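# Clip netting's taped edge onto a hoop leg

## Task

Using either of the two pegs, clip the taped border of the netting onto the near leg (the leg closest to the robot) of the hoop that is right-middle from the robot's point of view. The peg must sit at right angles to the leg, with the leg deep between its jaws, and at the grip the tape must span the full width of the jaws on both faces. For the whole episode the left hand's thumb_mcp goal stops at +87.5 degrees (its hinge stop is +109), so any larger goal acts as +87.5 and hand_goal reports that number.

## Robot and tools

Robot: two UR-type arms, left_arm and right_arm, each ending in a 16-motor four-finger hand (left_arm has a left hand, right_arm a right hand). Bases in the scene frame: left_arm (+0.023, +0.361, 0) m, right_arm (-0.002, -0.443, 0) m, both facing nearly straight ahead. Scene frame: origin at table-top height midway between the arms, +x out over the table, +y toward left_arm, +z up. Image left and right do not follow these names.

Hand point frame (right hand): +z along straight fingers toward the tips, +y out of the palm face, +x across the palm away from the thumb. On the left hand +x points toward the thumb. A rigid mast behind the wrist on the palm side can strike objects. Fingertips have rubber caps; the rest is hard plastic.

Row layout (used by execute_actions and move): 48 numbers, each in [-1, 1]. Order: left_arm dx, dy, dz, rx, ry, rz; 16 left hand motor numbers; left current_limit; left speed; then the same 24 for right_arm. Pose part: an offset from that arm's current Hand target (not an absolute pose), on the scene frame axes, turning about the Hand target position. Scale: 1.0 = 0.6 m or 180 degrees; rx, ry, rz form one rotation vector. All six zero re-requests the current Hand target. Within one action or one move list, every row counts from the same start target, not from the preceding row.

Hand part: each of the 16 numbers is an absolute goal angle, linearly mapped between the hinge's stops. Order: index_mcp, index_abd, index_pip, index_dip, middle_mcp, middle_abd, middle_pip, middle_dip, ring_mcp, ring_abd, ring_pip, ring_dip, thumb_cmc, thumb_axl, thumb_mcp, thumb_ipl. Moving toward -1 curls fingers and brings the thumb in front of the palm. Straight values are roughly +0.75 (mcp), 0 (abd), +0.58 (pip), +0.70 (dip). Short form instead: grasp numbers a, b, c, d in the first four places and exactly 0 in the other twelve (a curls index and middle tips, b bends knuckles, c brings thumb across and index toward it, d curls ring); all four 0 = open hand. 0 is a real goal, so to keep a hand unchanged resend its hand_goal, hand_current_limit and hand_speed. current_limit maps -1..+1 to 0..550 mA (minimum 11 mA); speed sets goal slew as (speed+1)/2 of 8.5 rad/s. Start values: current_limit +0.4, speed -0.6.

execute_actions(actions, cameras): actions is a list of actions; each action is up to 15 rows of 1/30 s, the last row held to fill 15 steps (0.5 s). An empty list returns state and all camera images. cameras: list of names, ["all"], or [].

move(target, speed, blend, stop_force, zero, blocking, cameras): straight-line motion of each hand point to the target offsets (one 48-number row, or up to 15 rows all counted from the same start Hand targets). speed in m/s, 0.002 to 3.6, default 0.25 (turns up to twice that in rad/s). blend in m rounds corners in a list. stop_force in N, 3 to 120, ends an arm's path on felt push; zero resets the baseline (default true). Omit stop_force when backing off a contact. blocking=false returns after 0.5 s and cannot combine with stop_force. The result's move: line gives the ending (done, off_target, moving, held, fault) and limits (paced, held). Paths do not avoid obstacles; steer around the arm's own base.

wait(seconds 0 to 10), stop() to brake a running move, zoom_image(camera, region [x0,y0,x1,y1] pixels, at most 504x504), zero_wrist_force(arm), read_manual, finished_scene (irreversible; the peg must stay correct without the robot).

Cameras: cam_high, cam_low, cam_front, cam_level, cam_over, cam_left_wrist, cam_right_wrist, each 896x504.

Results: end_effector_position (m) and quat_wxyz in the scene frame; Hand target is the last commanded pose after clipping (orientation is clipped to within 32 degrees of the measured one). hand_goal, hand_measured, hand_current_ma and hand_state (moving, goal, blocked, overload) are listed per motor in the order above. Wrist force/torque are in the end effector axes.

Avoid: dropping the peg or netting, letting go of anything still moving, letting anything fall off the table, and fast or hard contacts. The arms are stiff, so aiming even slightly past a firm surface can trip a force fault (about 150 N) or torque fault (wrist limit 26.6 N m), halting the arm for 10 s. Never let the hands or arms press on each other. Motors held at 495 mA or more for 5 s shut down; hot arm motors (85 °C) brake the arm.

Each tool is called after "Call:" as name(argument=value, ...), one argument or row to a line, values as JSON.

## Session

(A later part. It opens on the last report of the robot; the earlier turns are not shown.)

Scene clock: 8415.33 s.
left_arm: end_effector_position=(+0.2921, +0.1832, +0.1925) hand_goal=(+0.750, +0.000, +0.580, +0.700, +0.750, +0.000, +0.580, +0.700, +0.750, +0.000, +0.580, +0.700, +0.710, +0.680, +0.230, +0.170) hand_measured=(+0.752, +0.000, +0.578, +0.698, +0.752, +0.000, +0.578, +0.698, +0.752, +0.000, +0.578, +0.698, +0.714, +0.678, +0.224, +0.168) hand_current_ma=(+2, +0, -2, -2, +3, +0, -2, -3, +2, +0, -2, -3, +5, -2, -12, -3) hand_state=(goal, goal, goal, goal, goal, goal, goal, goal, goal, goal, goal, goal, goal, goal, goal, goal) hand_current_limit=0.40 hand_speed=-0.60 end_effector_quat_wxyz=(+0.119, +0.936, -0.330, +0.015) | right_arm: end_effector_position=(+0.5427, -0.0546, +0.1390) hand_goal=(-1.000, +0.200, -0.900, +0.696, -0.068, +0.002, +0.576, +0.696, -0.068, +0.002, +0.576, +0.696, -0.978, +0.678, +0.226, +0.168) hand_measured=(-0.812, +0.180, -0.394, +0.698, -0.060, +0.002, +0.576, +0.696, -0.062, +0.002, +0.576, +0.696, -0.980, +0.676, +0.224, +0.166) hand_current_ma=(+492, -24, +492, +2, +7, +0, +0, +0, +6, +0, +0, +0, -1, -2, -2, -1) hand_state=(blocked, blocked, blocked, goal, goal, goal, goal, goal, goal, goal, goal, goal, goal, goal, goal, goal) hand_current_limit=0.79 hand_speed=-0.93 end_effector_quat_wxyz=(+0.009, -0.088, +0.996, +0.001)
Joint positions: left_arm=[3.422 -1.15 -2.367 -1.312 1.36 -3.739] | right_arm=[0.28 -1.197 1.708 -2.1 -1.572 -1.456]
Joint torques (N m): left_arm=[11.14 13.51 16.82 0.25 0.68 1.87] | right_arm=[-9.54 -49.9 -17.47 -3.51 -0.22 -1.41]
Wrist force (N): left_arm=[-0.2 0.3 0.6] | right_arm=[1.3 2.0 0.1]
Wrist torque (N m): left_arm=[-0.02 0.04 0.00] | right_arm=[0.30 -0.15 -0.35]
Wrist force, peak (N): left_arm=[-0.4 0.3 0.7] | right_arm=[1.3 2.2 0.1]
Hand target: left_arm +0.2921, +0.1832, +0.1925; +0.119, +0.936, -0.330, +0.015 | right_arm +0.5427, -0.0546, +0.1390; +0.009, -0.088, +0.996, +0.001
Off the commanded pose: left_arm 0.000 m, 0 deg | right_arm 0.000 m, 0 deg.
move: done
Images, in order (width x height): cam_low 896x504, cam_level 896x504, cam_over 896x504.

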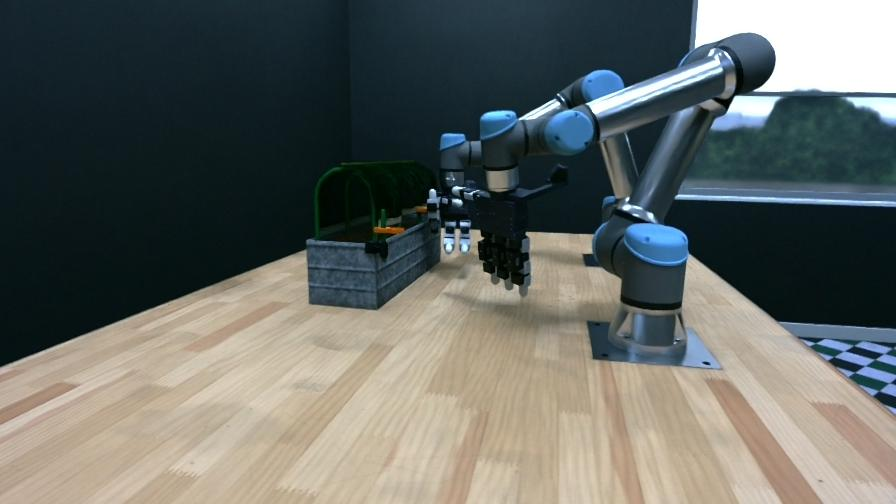

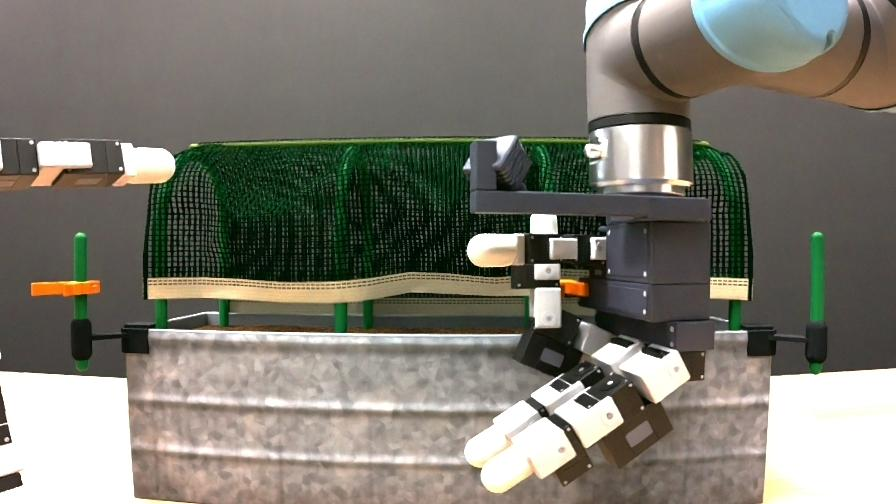

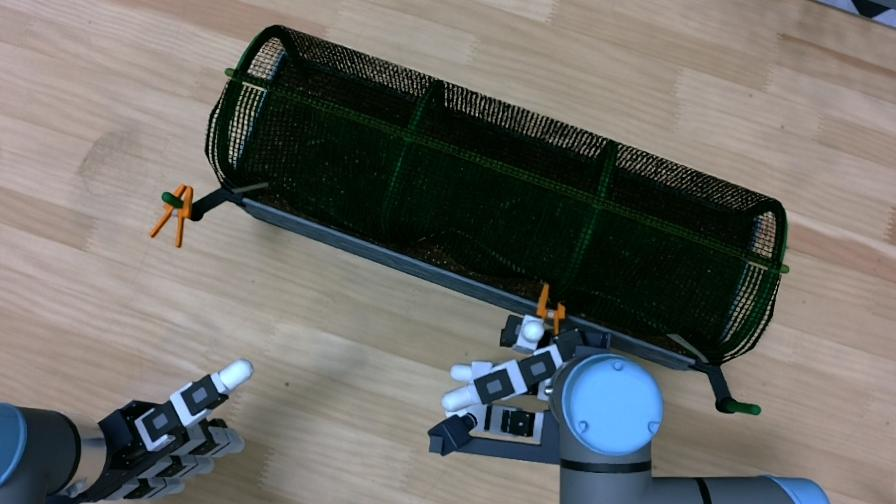

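Call:
move(
  target=[0,0,0,0,0,0,0,0,0,0,0,0,0,0,0,0,0,0,0,0,0,0,0.4,-0.6,-0.0148,-0.0027,0,0,0,0,-1.0,0.2,-0.9,0.696,-0.068,0.002,0.576,0.696,-0.068,0.002,0.576,0.696,-0.978,0.678,0.226,0.168,0.79,-0.93],
  speed=0.01,
  cameras=["cam_low","cam_over","cam_level"],
)

Call:
zoom_image(
  camera="cam_over",
  region=[490, 240, 600, 350],
)

Call:
zoom_image(
  camera="cam_level",
  region=[510, 265, 620, 325],
)

Call:
zoom_image(
  camera="cam_low",
  region=[395, 190, 455, 235],
)

Scene clock: 8430.80 s.
left_arm: end_effector_position=(+0.2921, +0.1832, +0.1925) hand_goal=(+0.750, +0.000, +0.580, +0.700, +0.750, +0.000, +0.580, +0.700, +0.750, +0.000, +0.580, +0.700, +0.710, +0.680, +0.230, +0.170) hand_measured=(+0.752, +0.000, +0.578, +0.698, +0.752, +0.000, +0.578, +0.698, +0.752, +0.000, +0.578, +0.698, +0.714, +0.678, +0.224, +0.168) hand_current_ma=(+2, +0, -2, -2, +3, +0, -2, -3, +2, +0, -2, -3, +5, -2, -12, -3) hand_state=(goal, goal, goal, goal, goal, goal, goal, goal, goal, goal, goal, goal, goal, goal, goal, goal) hand_current_limit=0.40 hand_speed=-0.60 end_effector_quat_wxyz=(+0.119, +0.936, -0.330, +0.015) | right_arm: end_effector_position=(+0.5337, -0.0563, +0.1390) hand_goal=(-1.000, +0.200, -0.900, +0.696, -0.068, +0.002, +0.576, +0.696, -0.068, +0.002, +0.576, +0.696, -0.978, +0.678, +0.226, +0.168) hand_measured=(-0.812, +0.178, -0.396, +0.698, -0.060, +0.002, +0.576, +0.696, -0.062, +0.002, +0.576, +0.696, -0.980, +0.676, +0.224, +0.166) hand_current_ma=(+492, -24, +492, +2, +7, +0, +0, +0, +6, +0, +0, +0, -1, -2, -2, -1) hand_state=(blocked, blocked, blocked, goal, goal, goal, goal, goal, goal, goal, goal, goal, goal, goal, goal, goal) hand_current_limit=0.79 hand_speed=-0.93 end_effector_quat_wxyz=(+0.009, -0.088, +0.996, +0.001)
Joint positions: left_arm=[3.422 -1.15 -2.367 -1.312 1.36 -3.739] | right_arm=[0.281 -1.215 1.735 -2.108 -1.572 -1.454]
Joint torques (N m): left_arm=[10.91 13.68 16.94 0.33 0.68 1.82] | right_arm=[6.66 -34.7 -24.75 -3.56 -1.23 1.81]
Wrist force (N): left_arm=[-0.2 0.2 0.7] | right_arm=[0.2 1.2 0.7]
Wrist torque (N m): left_arm=[-0.04 0.04 0.00] | right_arm=[0.24 -0.02 -0.41]
Wrist force, peak (N): left_arm=[-0.2 0.3 0.7] | right_arm=[-1.0 2.8 0.7]
Hand target: left_arm +0.2921, +0.1832, +0.1925; +0.119, +0.936, -0.330, +0.015 | right_arm +0.5338, -0.0563, +0.1390; +0.009, -0.088, +0.996, +0.001
Off the commanded pose: left_arm 0.000 m, 0 deg | right_arm 0.000 m, 0 deg.
move: done
Images, in order (width x height): cam_low 896x504, cam_level 896x504, cam_over 896x504.

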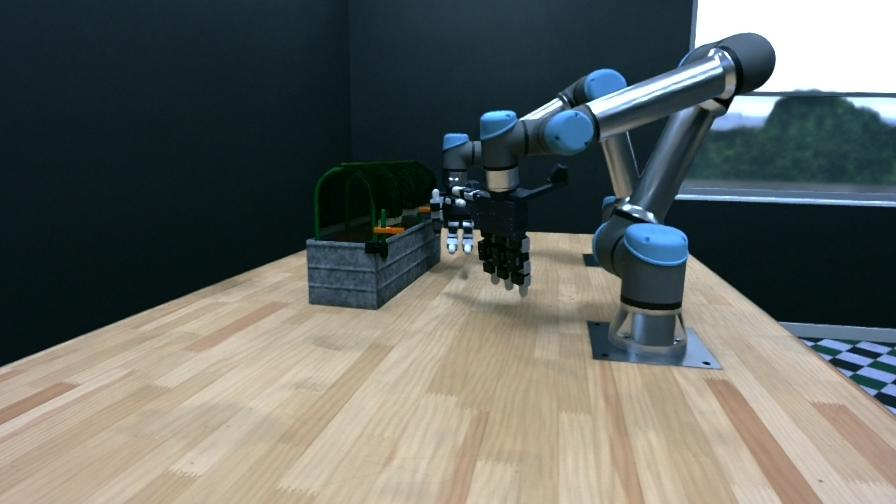

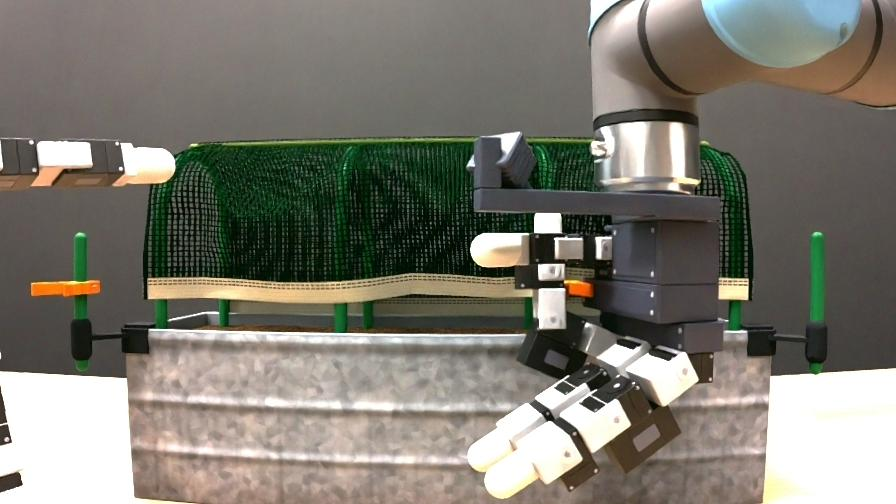

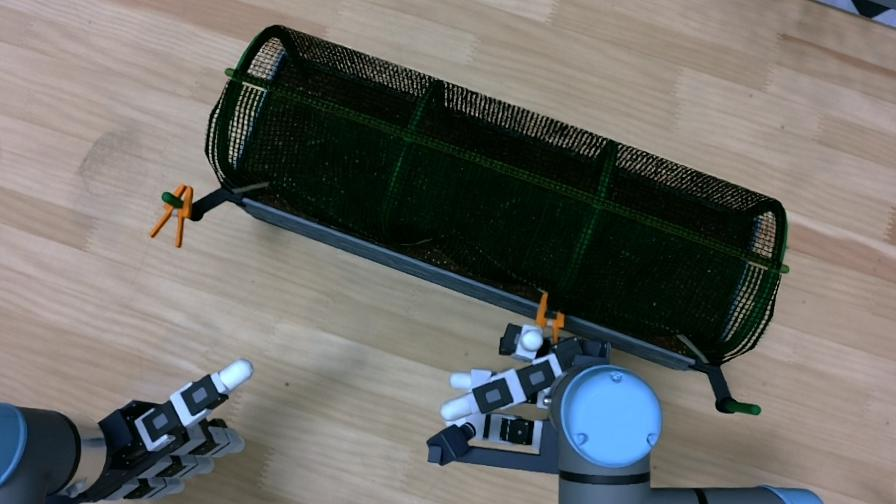

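Scaled by 4.582.

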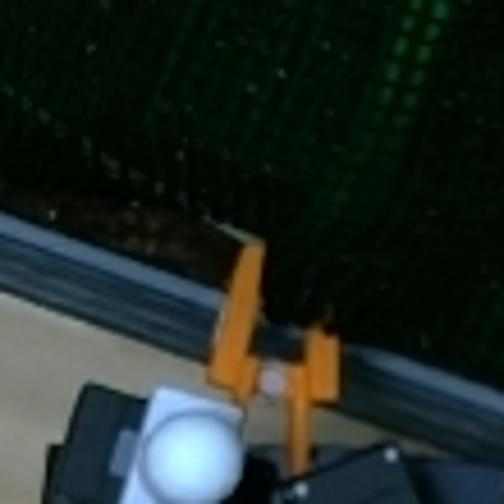

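Scaled by 4.582.

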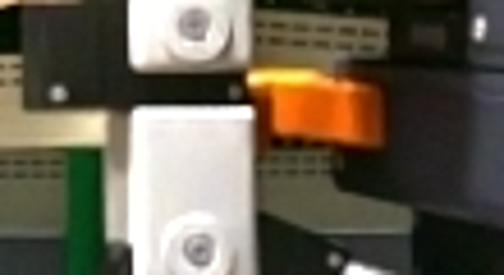

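Scaled by 8.400.

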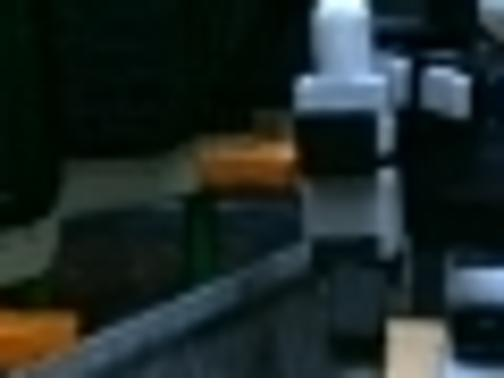

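Call:
move(
  target=[0,0,0,0,0,0,0,0,0,0,0,0,0,0,0,0,0,0,0,0,0,0,0.4,-0.6,0.0039,0.0007,0.0035,0.00251,-0.01365,0,-1.0,0.2,-0.9,0.696,-0.068,0.002,0.576,0.696,-0.068,0.002,0.576,0.696,-0.978,0.678,0.226,0.168,0.79,-0.93],
  speed=0.01,
  cameras=["cam_low","cam_over","cam_level"],
)

Call:
zoom_image(
  camera="cam_over",
  region=[490, 240, 600, 350],
)

Call:
zoom_image(
  camera="cam_level",
  region=[510, 265, 620, 325],
)

Call:
zoom_image(
  camera="cam_low",
  region=[395, 190, 455, 235],
)

Call:
zoom_image(
  camera="cam_low",
  region=[410, 200, 434, 218],
)

Scene clock: 8471.13 s.
left_arm: end_effector_position=(+0.2921, +0.1832, +0.1925) hand_goal=(+0.750, +0.000, +0.580, +0.700, +0.750, +0.000, +0.580, +0.700, +0.750, +0.000, +0.580, +0.700, +0.710, +0.680, +0.230, +0.170) hand_measured=(+0.752, +0.000, +0.578, +0.698, +0.752, +0.000, +0.578, +0.698, +0.752, +0.000, +0.578, +0.698, +0.714, +0.678, +0.224, +0.168) hand_current_ma=(+2, +0, -2, -2, +3, +0, -2, -3, +2, +0, -2, -3, +5, -2, -12, -3) hand_state=(goal, goal, goal, goal, goal, goal, goal, goal, goal, goal, goal, goal, goal, goal, goal, goal) hand_current_limit=0.40 hand_speed=-0.60 end_effector_quat_wxyz=(+0.119, +0.936, -0.330, +0.015) | right_arm: end_effector_position=(+0.5361, -0.0558, +0.1411) hand_goal=(-1.000, +0.200, -0.900, +0.696, -0.068, +0.002, +0.576, +0.696, -0.068, +0.002, +0.576, +0.696, -0.978, +0.678, +0.226, +0.168) hand_measured=(-0.812, +0.178, -0.402, +0.698, -0.060, +0.002, +0.576, +0.696, -0.062, +0.002, +0.576, +0.696, -0.982, +0.676, +0.224, +0.166) hand_current_ma=(+492, -24, +492, +2, +7, +0, +0, +0, +6, +0, +0, +0, -3, -2, -2, -1) hand_state=(blocked, blocked, blocked, goal, goal, goal, goal, goal, goal, goal, goal, goal, goal, goal, goal, goal) hand_current_limit=0.79 hand_speed=-0.93 end_effector_quat_wxyz=(+0.031, -0.088, +0.996, +0.003)
Joint positions: left_arm=[3.422 -1.15 -2.367 -1.312 1.36 -3.739] | right_arm=[0.283 -1.226 1.76 -2.167 -1.577 -1.453]
Joint torques (N m): left_arm=[11.8 13.98 17.04 0.37 0.63 1.76] | right_arm=[6.84 -46.83 -18.33 -2.11 -1.48 1.94]
Wrist force (N): left_arm=[-0.1 0.2 0.5] | right_arm=[0.9 2.0 1.3]
Wrist torque (N m): left_arm=[-0.02 0.02 0.01] | right_arm=[0.24 0.03 -0.44]
Wrist force, peak (N): left_arm=[-0.2 0.2 0.8] | right_arm=[0.8 2.5 1.8]
Hand target: left_arm +0.2921, +0.1832, +0.1925; +0.119, +0.936, -0.330, +0.015 | right_arm +0.5361, -0.0558, +0.1411; +0.030, -0.088, +0.996, +0.003
Off the commanded pose: left_arm 0.000 m, 0 deg | right_arm 0.000 m, 0 deg.
move: done
Images, in order (width x height): cam_low 896x504, cam_level 896x504, cam_over 896x504.

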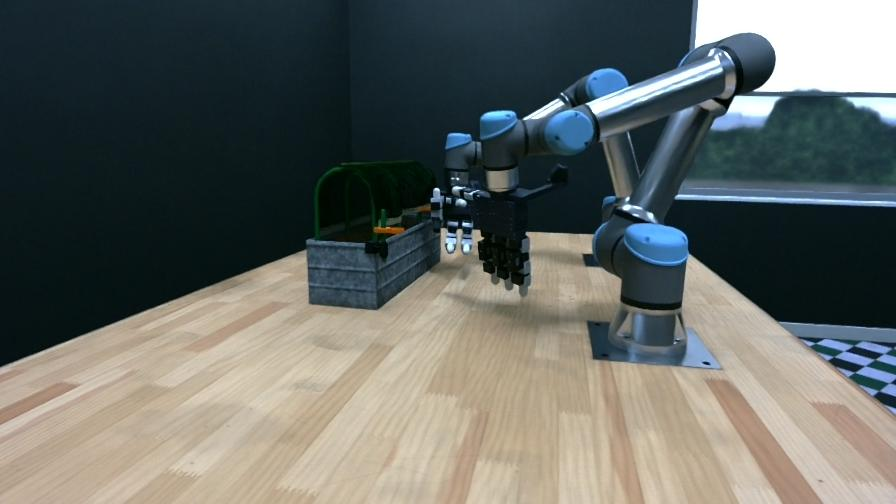

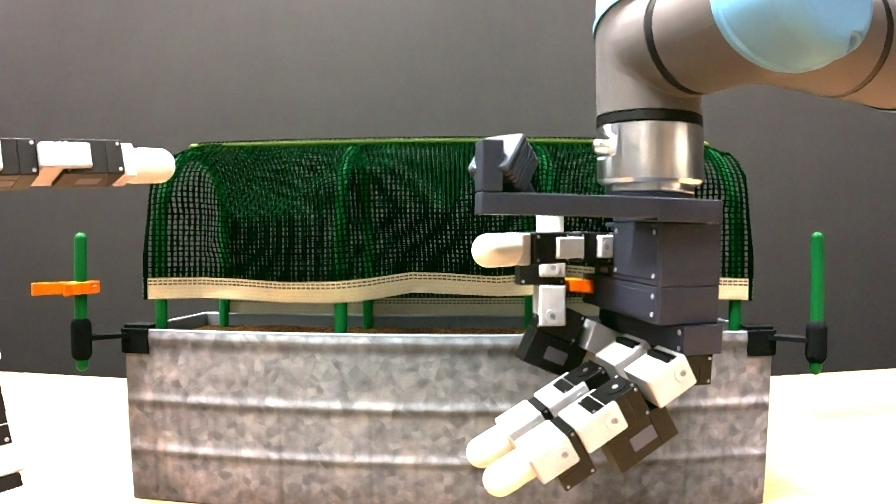

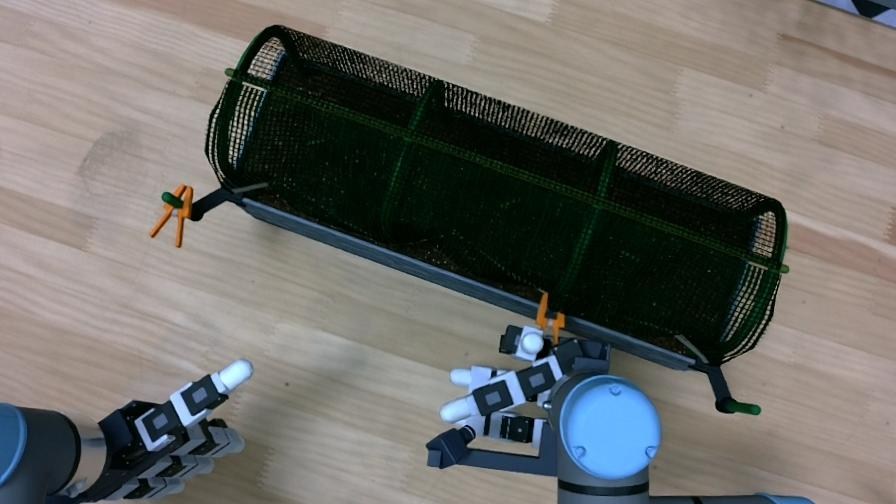

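Scaled by 4.582.

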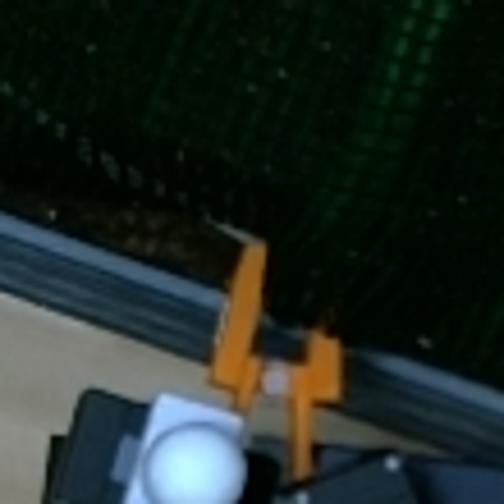

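Scaled by 4.582.

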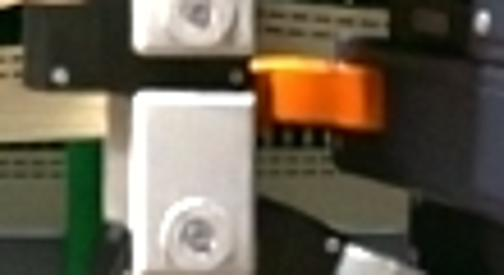

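Scaled by 8.400.

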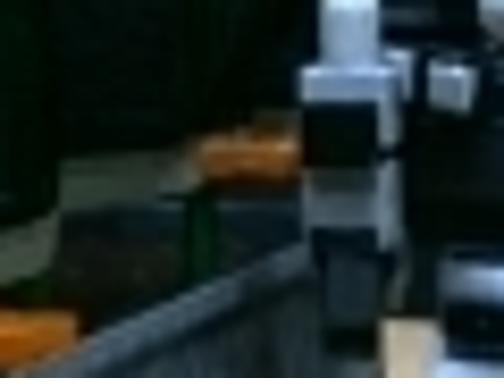

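Scaled by 21.000.

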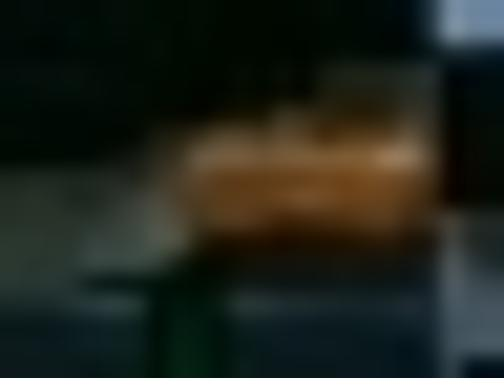

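Call:
move(
  target=[0,0,0,0,0,0,0,0,0,0,0,0,0,0,0,0,0,0,0,0,0,0,0.4,-0.6,0.0016,0.0003,-0.0018,0.00302,-0.01638,0,-1.0,0.2,-0.9,0.696,-0.068,0.002,0.576,0.696,-0.068,0.002,0.576,0.696,-0.978,0.678,0.226,0.168,0.79,-0.93],
  speed=0.01,
  cameras=["cam_low","cam_over","cam_level"],
)

Call:
zoom_image(
  camera="cam_over",
  region=[490, 240, 600, 350],
)

Call:
zoom_image(
  camera="cam_level",
  region=[510, 265, 620, 325],
)

Call:
zoom_image(
  camera="cam_low",
  region=[395, 190, 455, 235],
)

Call:
zoom_image(
  camera="cam_low",
  region=[410, 200, 434, 218],
)

Scene clock: 8510.23 s.
left_arm: end_effector_position=(+0.2921, +0.1832, +0.1925) hand_goal=(+0.750, +0.000, +0.580, +0.700, +0.750, +0.000, +0.580, +0.700, +0.750, +0.000, +0.580, +0.700, +0.710, +0.680, +0.230, +0.170) hand_measured=(+0.752, +0.000, +0.578, +0.698, +0.752, +0.000, +0.578, +0.698, +0.752, +0.000, +0.578, +0.698, +0.714, +0.678, +0.224, +0.168) hand_current_ma=(+2, +0, -2, -2, +3, +0, -2, -3, +2, +0, -2, -3, +5, -2, -12, -3) hand_state=(goal, goal, goal, goal, goal, goal, goal, goal, goal, goal, goal, goal, goal, goal, goal, goal) hand_current_limit=0.40 hand_speed=-0.60 end_effector_quat_wxyz=(+0.119, +0.936, -0.330, +0.015) | right_arm: end_effector_position=(+0.5371, -0.0557, +0.1400) hand_goal=(-1.000, +0.200, -0.900, +0.696, -0.068, +0.002, +0.576, +0.696, -0.068, +0.002, +0.576, +0.696, -0.978, +0.678, +0.226, +0.168) hand_measured=(-0.812, +0.180, -0.404, +0.698, -0.060, +0.002, +0.576, +0.696, -0.062, +0.002, +0.576, +0.696, -0.982, +0.676, +0.224, +0.166) hand_current_ma=(+492, -24, +492, +2, +7, +0, +0, +0, +6, +0, +0, +0, -3, -2, -2, -1) hand_state=(blocked, blocked, blocked, goal, goal, goal, goal, goal, goal, goal, goal, goal, goal, goal, goal, goal) hand_current_limit=0.79 hand_speed=-0.93 end_effector_quat_wxyz=(+0.057, -0.088, +0.994, +0.006)
Joint positions: left_arm=[3.422 -1.15 -2.367 -1.312 1.36 -3.739] | right_arm=[0.285 -1.236 1.8 -2.248 -1.583 -1.451]
Joint torques (N m): left_arm=[11.54 13.66 16.93 0.39 0.57 1.67] | right_arm=[9.08 -44.38 -22.86 -1.51 -1.02 2.01]
Wrist force (N): left_arm=[-0.2 0.2 0.6] | right_arm=[0.9 0.2 0.9]
Wrist torque (N m): left_arm=[-0.02 0.04 0.00] | right_arm=[0.14 0.00 -0.34]
Wrist force, peak (N): left_arm=[-0.1 0.4 0.7] | right_arm=[0.7 2.4 1.7]
Hand target: left_arm +0.2921, +0.1832, +0.1925; +0.119, +0.936, -0.330, +0.015 | right_arm +0.5371, -0.0557, +0.1400; +0.056, -0.088, +0.994, +0.006
Off the commanded pose: left_arm 0.000 m, 0 deg | right_arm 0.000 m, 0 deg.
move: done
Images, in order (width x height): cam_low 896x504, cam_level 896x504, cam_over 896x504.

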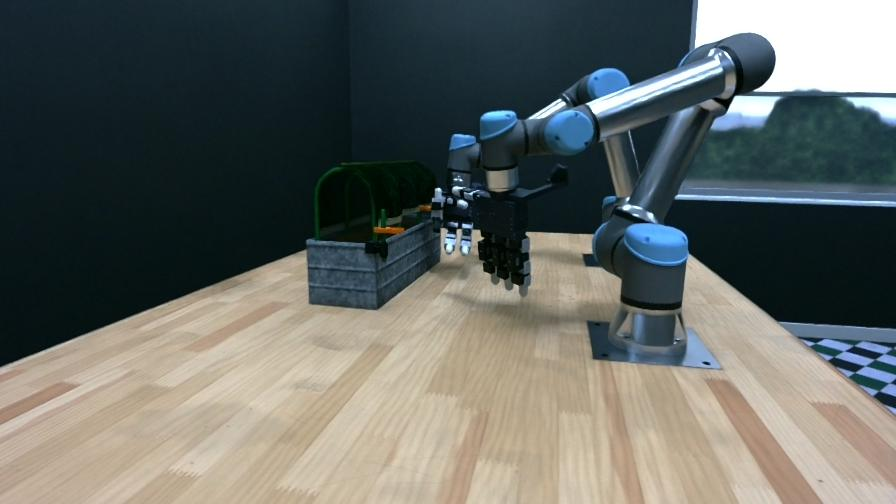

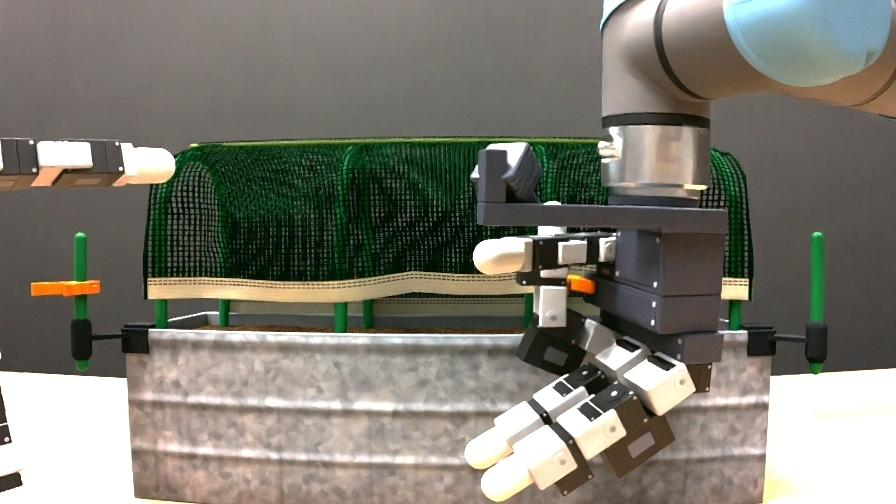

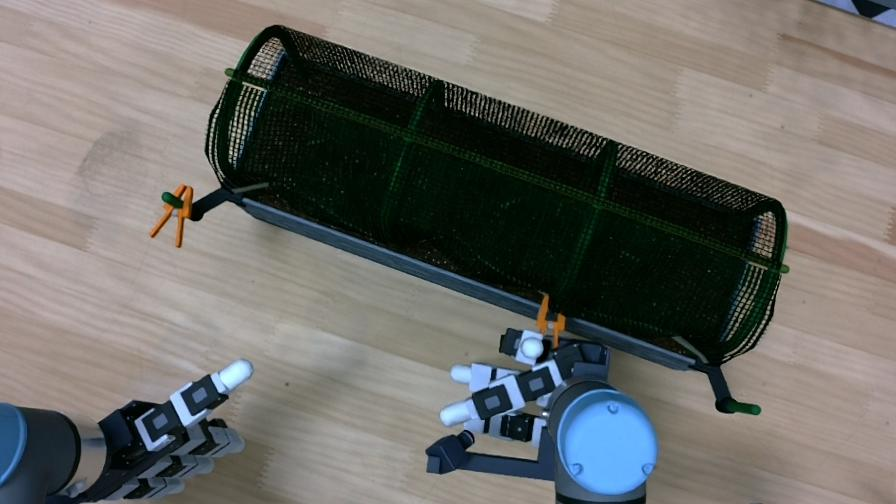

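Scaled by 4.582.

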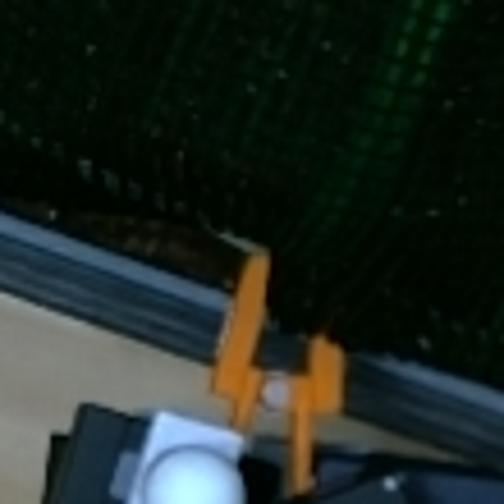

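Scaled by 4.582.

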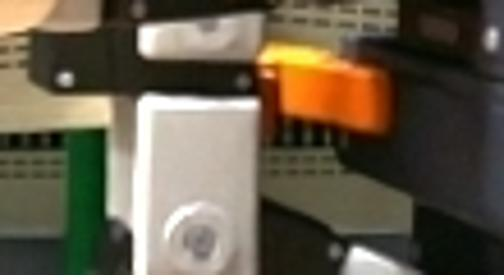

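Scaled by 8.400.

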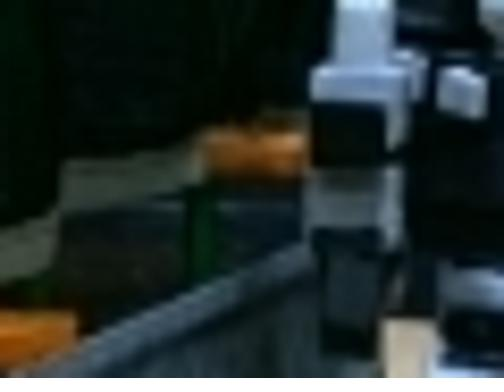

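Scaled by 21.000.

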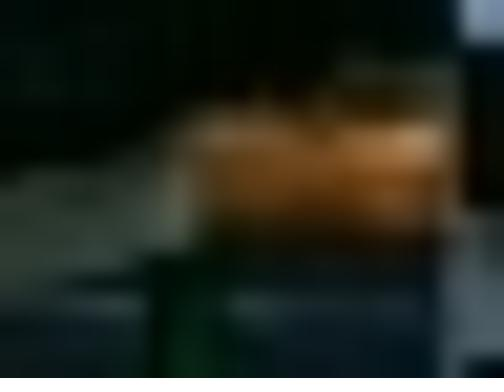

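Call:
move(
  target=[0,0,0,0,0,0,0,0,0,0,0,0,0,0,0,0,0,0,0,0,0,0,0.4,-0.6,0.0221,0.0041,-0.001,0,0,0,-1.0,0.2,-0.9,0.696,-0.068,0.002,0.576,0.696,-0.068,0.002,0.576,0.696,-0.978,0.678,0.226,0.168,0.79,-0.93],
  speed=0.01,
  stop_force=15,
  cameras=["cam_low","cam_over","cam_level"],
)

Call:
zoom_image(
  camera="cam_over",
  region=[490, 240, 600, 350],
)

Call:
zoom_image(
  camera="cam_level",
  region=[510, 265, 620, 325],
)

Call:
zoom_image(
  camera="cam_low",
  region=[395, 190, 455, 235],
)

Call:
zoom_image(
  camera="cam_low",
  region=[410, 200, 434, 218],
)

Scene clock: 8549.27 s.
left_arm: end_effector_position=(+0.2921, +0.1832, +0.1925) hand_goal=(+0.750, +0.000, +0.580, +0.700, +0.750, +0.000, +0.580, +0.700, +0.750, +0.000, +0.580, +0.700, +0.710, +0.680, +0.230, +0.170) hand_measured=(+0.752, +0.000, +0.578, +0.698, +0.752, +0.000, +0.578, +0.698, +0.752, +0.000, +0.578, +0.698, +0.714, +0.678, +0.224, +0.168) hand_current_ma=(+2, +0, -2, -2, +3, +0, -2, -3, +2, +0, -2, -3, +5, -2, -12, -3) hand_state=(goal, goal, goal, goal, goal, goal, goal, goal, goal, goal, goal, goal, goal, goal, goal, goal) hand_current_limit=0.40 hand_speed=-0.60 end_effector_quat_wxyz=(+0.119, +0.936, -0.330, +0.015) | right_arm: end_effector_position=(+0.5503, -0.0532, +0.1394) hand_goal=(-1.000, +0.200, -0.900, +0.696, -0.068, +0.002, +0.576, +0.696, -0.068, +0.002, +0.576, +0.696, -0.978, +0.678, +0.226, +0.168) hand_measured=(-0.812, +0.174, -0.404, +0.698, -0.060, +0.002, +0.576, +0.696, -0.062, +0.002, +0.576, +0.696, -0.986, +0.676, +0.224, +0.166) hand_current_ma=(+492, -31, +492, +2, +7, +0, +0, +0, +6, +0, +0, +0, -8, -2, -2, -1) hand_state=(blocked, blocked, blocked, goal, goal, goal, goal, goal, goal, goal, goal, goal, goal, goal, goal, goal) hand_current_limit=0.79 hand_speed=-0.93 end_effector_quat_wxyz=(+0.056, -0.088, +0.994, +0.006)
Joint positions: left_arm=[3.422 -1.15 -2.367 -1.312 1.36 -3.739] | right_arm=[0.282 -1.208 1.762 -2.238 -1.582 -1.454]
Joint torques (N m): left_arm=[11.47 14.43 16.33 0.4 0.5 1.57] | right_arm=[-8.87 -48.35 -14.33 -5.13 0.67 0.2]
Wrist force (N): left_arm=[-0.3 0.3 0.5] | right_arm=[5.3 3.5 0.6]
Wrist torque (N m): left_arm=[-0.01 0.04 0.00] | right_arm=[0.39 -0.33 -0.06]
Wrist force, peak (N): left_arm=[-0.3 0.4 0.8] | right_arm=[7.1 3.5 0.3]
Hand target: left_arm +0.2921, +0.1832, +0.1925; +0.119, +0.936, -0.330, +0.015 | right_arm +0.5503, -0.0532, +0.1394; +0.056, -0.088, +0.994, +0.006
Off the commanded pose: left_arm 0.000 m, 0 deg | right_arm 0.000 m, 0 deg.
move: done
Images, in order (width x height): cam_low 896x504, cam_level 896x504, cam_over 896x504.

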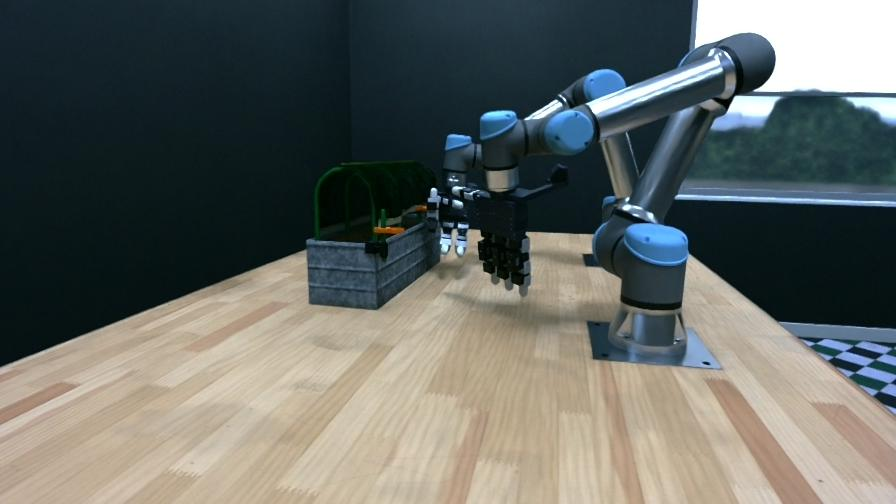

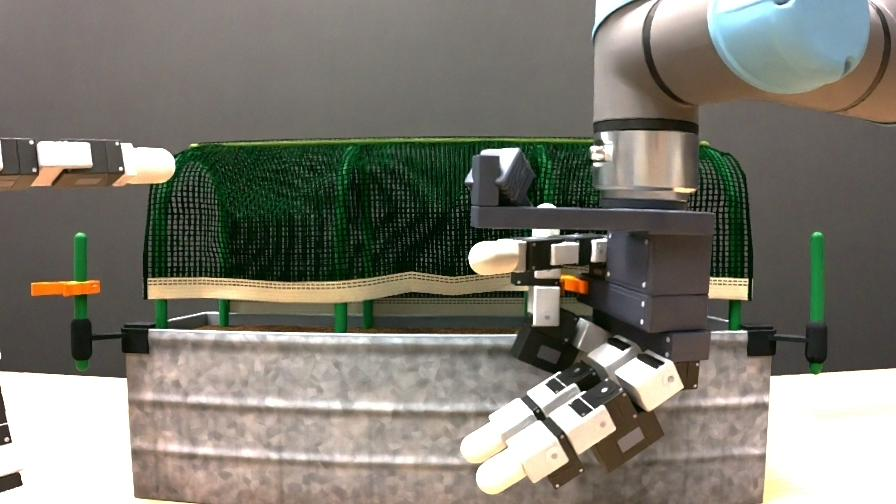

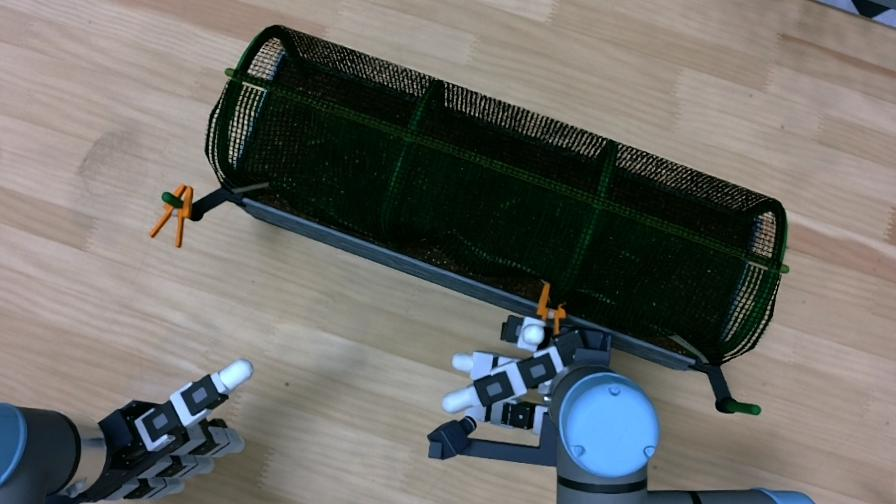

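Scaled by 4.582.

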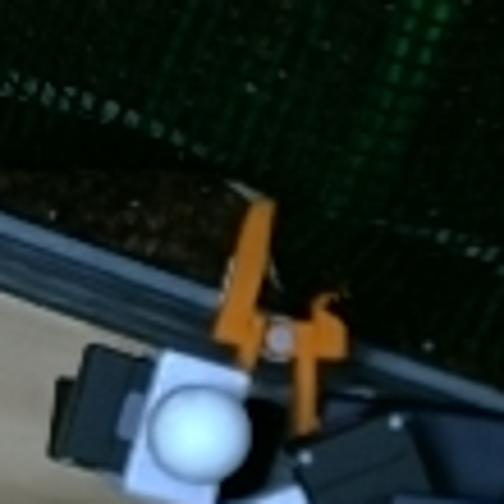

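Scaled by 4.582.

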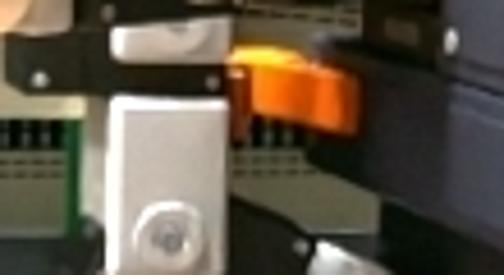

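Scaled by 8.400.

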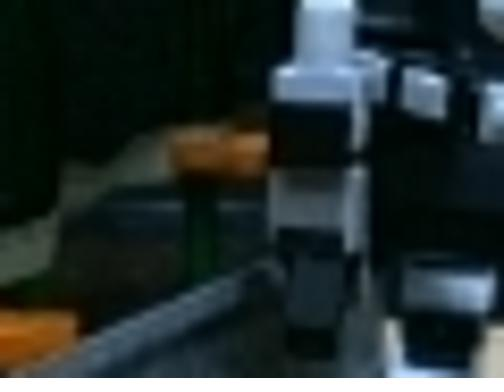

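Scaled by 21.000.

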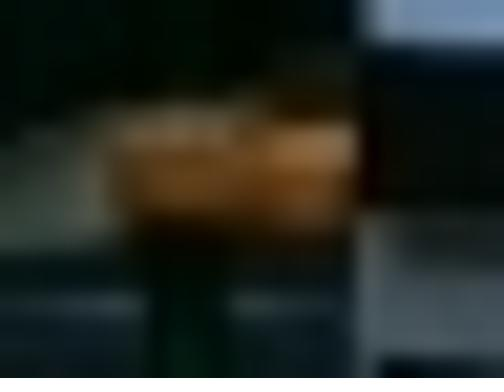

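Call:
zoom_image(
  camera="cam_level",
  region=[380, 255, 540, 315],
)

Call:
zoom_image(
  camera="cam_level",
  region=[550, 265, 600, 305],
)

Call:
zoom_image(
  camera="cam_over",
  region=[525, 270, 575, 330],
)

Scaled by 3.150.

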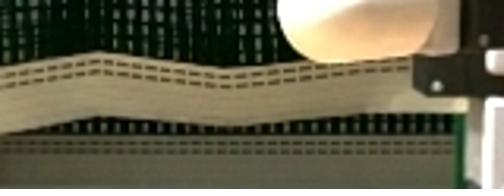

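Scaled by 10.080.

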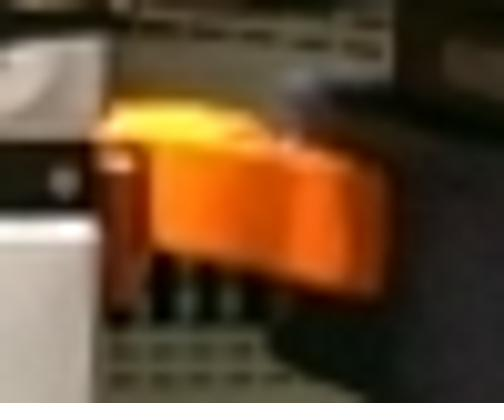

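Scaled by 8.400.

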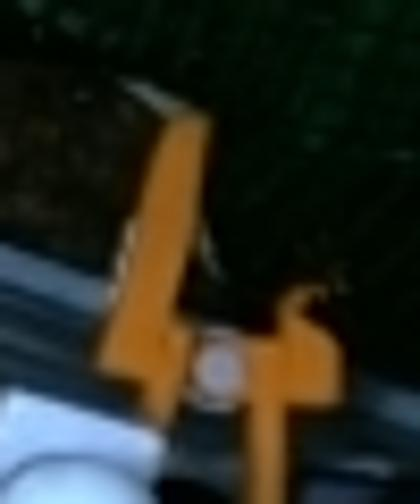

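Call:
move(
  target=[0,0,0,0,0,0,0,0,0,0,0,0,0,0,0,0,0,0,0,0,0,0,0.4,-0.6,-0.0270,-0.0050,0.001,0,0,0,-1.0,0.2,-0.9,0.696,-0.068,0.002,0.576,0.696,-0.068,0.002,0.576,0.696,-0.978,0.678,0.226,0.168,0.79,-0.93],
  speed=0.015,
  cameras=["cam_low","cam_over","cam_level"],
)

Call:
zoom_image(
  camera="cam_over",
  region=[490, 240, 600, 350],
)

Call:
zoom_image(
  camera="cam_level",
  region=[380, 255, 540, 315],
)

Call:
zoom_image(
  camera="cam_level",
  region=[550, 265, 600, 305],
)

Call:
zoom_image(
  camera="cam_low",
  region=[395, 190, 455, 235],
)

Call:
zoom_image(
  camera="cam_low",
  region=[410, 200, 434, 218],
)

Scene clock: 8633.77 s.
left_arm: end_effector_position=(+0.2921, +0.1832, +0.1925) hand_goal=(+0.750, +0.000, +0.580, +0.700, +0.750, +0.000, +0.580, +0.700, +0.750, +0.000, +0.580, +0.700, +0.710, +0.680, +0.230, +0.170) hand_measured=(+0.752, +0.000, +0.578, +0.698, +0.752, +0.000, +0.578, +0.698, +0.752, +0.000, +0.578, +0.698, +0.714, +0.678, +0.224, +0.168) hand_current_ma=(+2, +0, -2, -2, +3, +0, -2, -3, +2, +0, -2, -3, +5, -2, -12, -3) hand_state=(goal, goal, goal, goal, goal, goal, goal, goal, goal, goal, goal, goal, goal, goal, goal, goal) hand_current_limit=0.40 hand_speed=-0.60 end_effector_quat_wxyz=(+0.119, +0.936, -0.330, +0.015) | right_arm: end_effector_position=(+0.5340, -0.0562, +0.1401) hand_goal=(-1.000, +0.200, -0.900, +0.696, -0.068, +0.002, +0.576, +0.696, -0.068, +0.002, +0.576, +0.696, -0.978, +0.678, +0.226, +0.168) hand_measured=(-0.812, +0.202, -0.426, +0.698, -0.060, +0.002, +0.576, +0.696, -0.062, +0.002, +0.576, +0.696, -0.986, +0.676, +0.224, +0.166) hand_current_ma=(+492, +0, +492, +2, +7, +0, +0, +0, +6, +0, +0, +0, -8, -2, -2, -1) hand_state=(blocked, goal, blocked, goal, goal, goal, goal, goal, goal, goal, goal, goal, goal, goal, goal, goal) hand_current_limit=0.79 hand_speed=-0.93 end_effector_quat_wxyz=(+0.057, -0.088, +0.994, +0.006)
Joint positions: left_arm=[3.422 -1.15 -2.367 -1.312 1.36 -3.739] | right_arm=[0.286 -1.242 1.808 -2.25 -1.583 -1.451]
Joint torques (N m): left_arm=[11.51 14.19 16.95 0.42 0.56 1.51] | right_arm=[7.75 -27.61 -31.45 -3.13 -0.79 1.71]
Wrist force (N): left_arm=[-0.2 0.1 0.7] | right_arm=[0.8 -1.1 0.4]
Wrist torque (N m): left_arm=[-0.06 0.04 0.00] | right_arm=[0.10 -0.05 -0.21]
Wrist force, peak (N): left_arm=[-0.3 0.2 0.8] | right_arm=[5.6 3.8 0.2]
Hand target: left_arm +0.2921, +0.1832, +0.1925; +0.119, +0.936, -0.330, +0.015 | right_arm +0.5341, -0.0562, +0.1400; +0.056, -0.088, +0.994, +0.006
Off the commanded pose: left_arm 0.000 m, 0 deg | right_arm 0.000 m, 0 deg.
move: done
Images, in order (width x height): cam_low 896x504, cam_level 896x504, cam_over 896x504.

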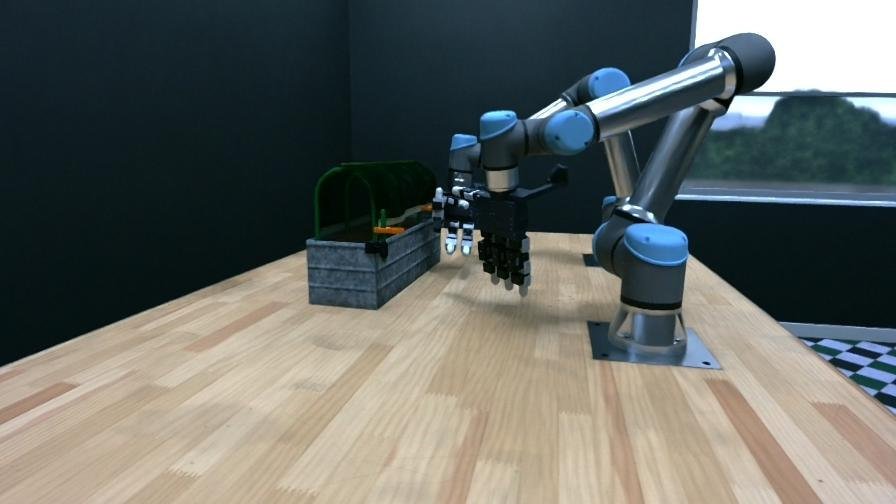

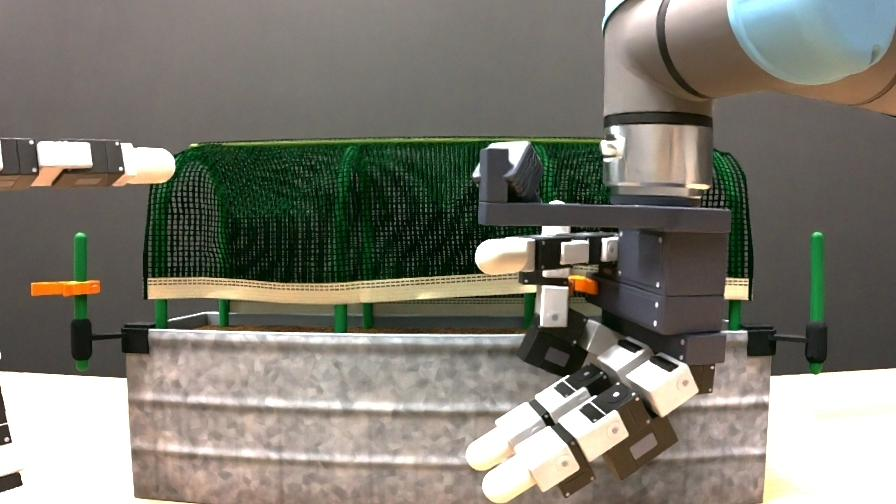

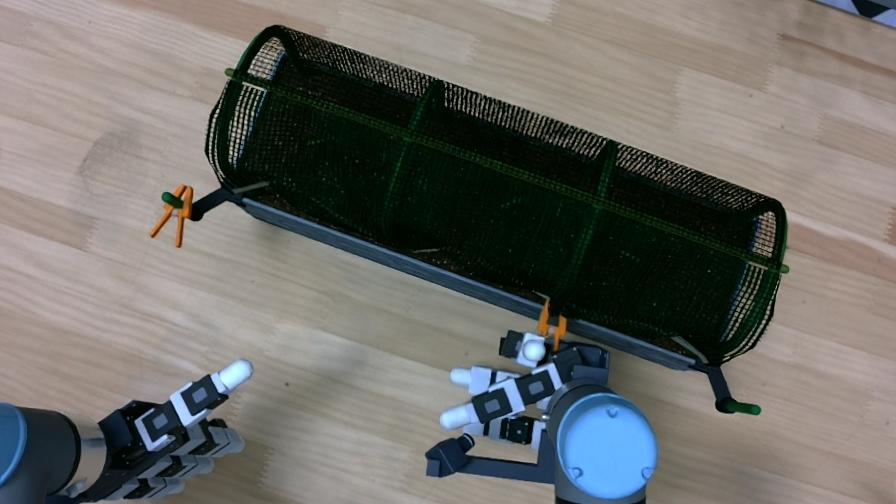

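Scaled by 4.582.

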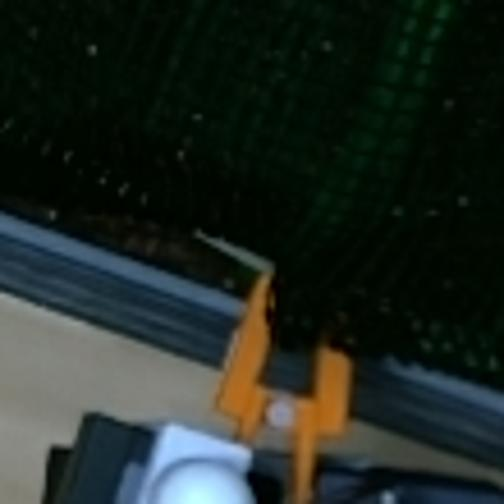

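Scaled by 3.150.

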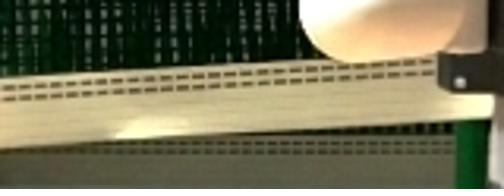

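Scaled by 10.080.

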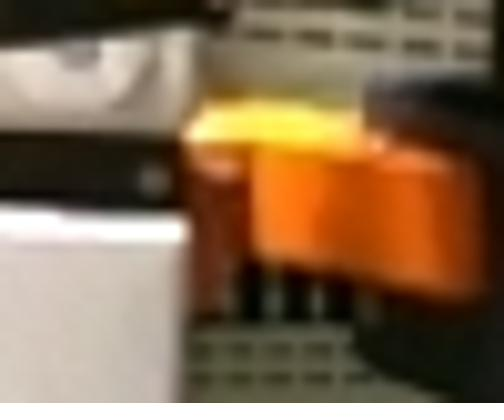

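Scaled by 8.400.

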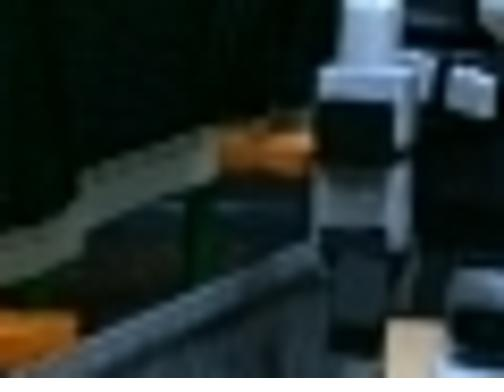

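Scaled by 21.000.

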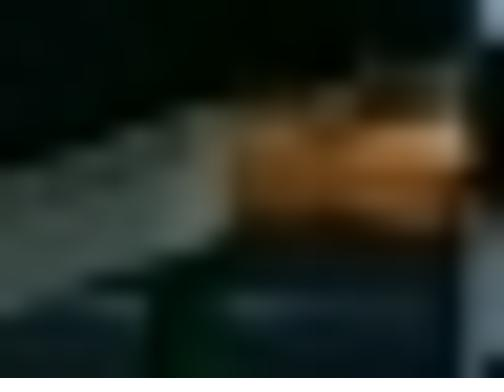

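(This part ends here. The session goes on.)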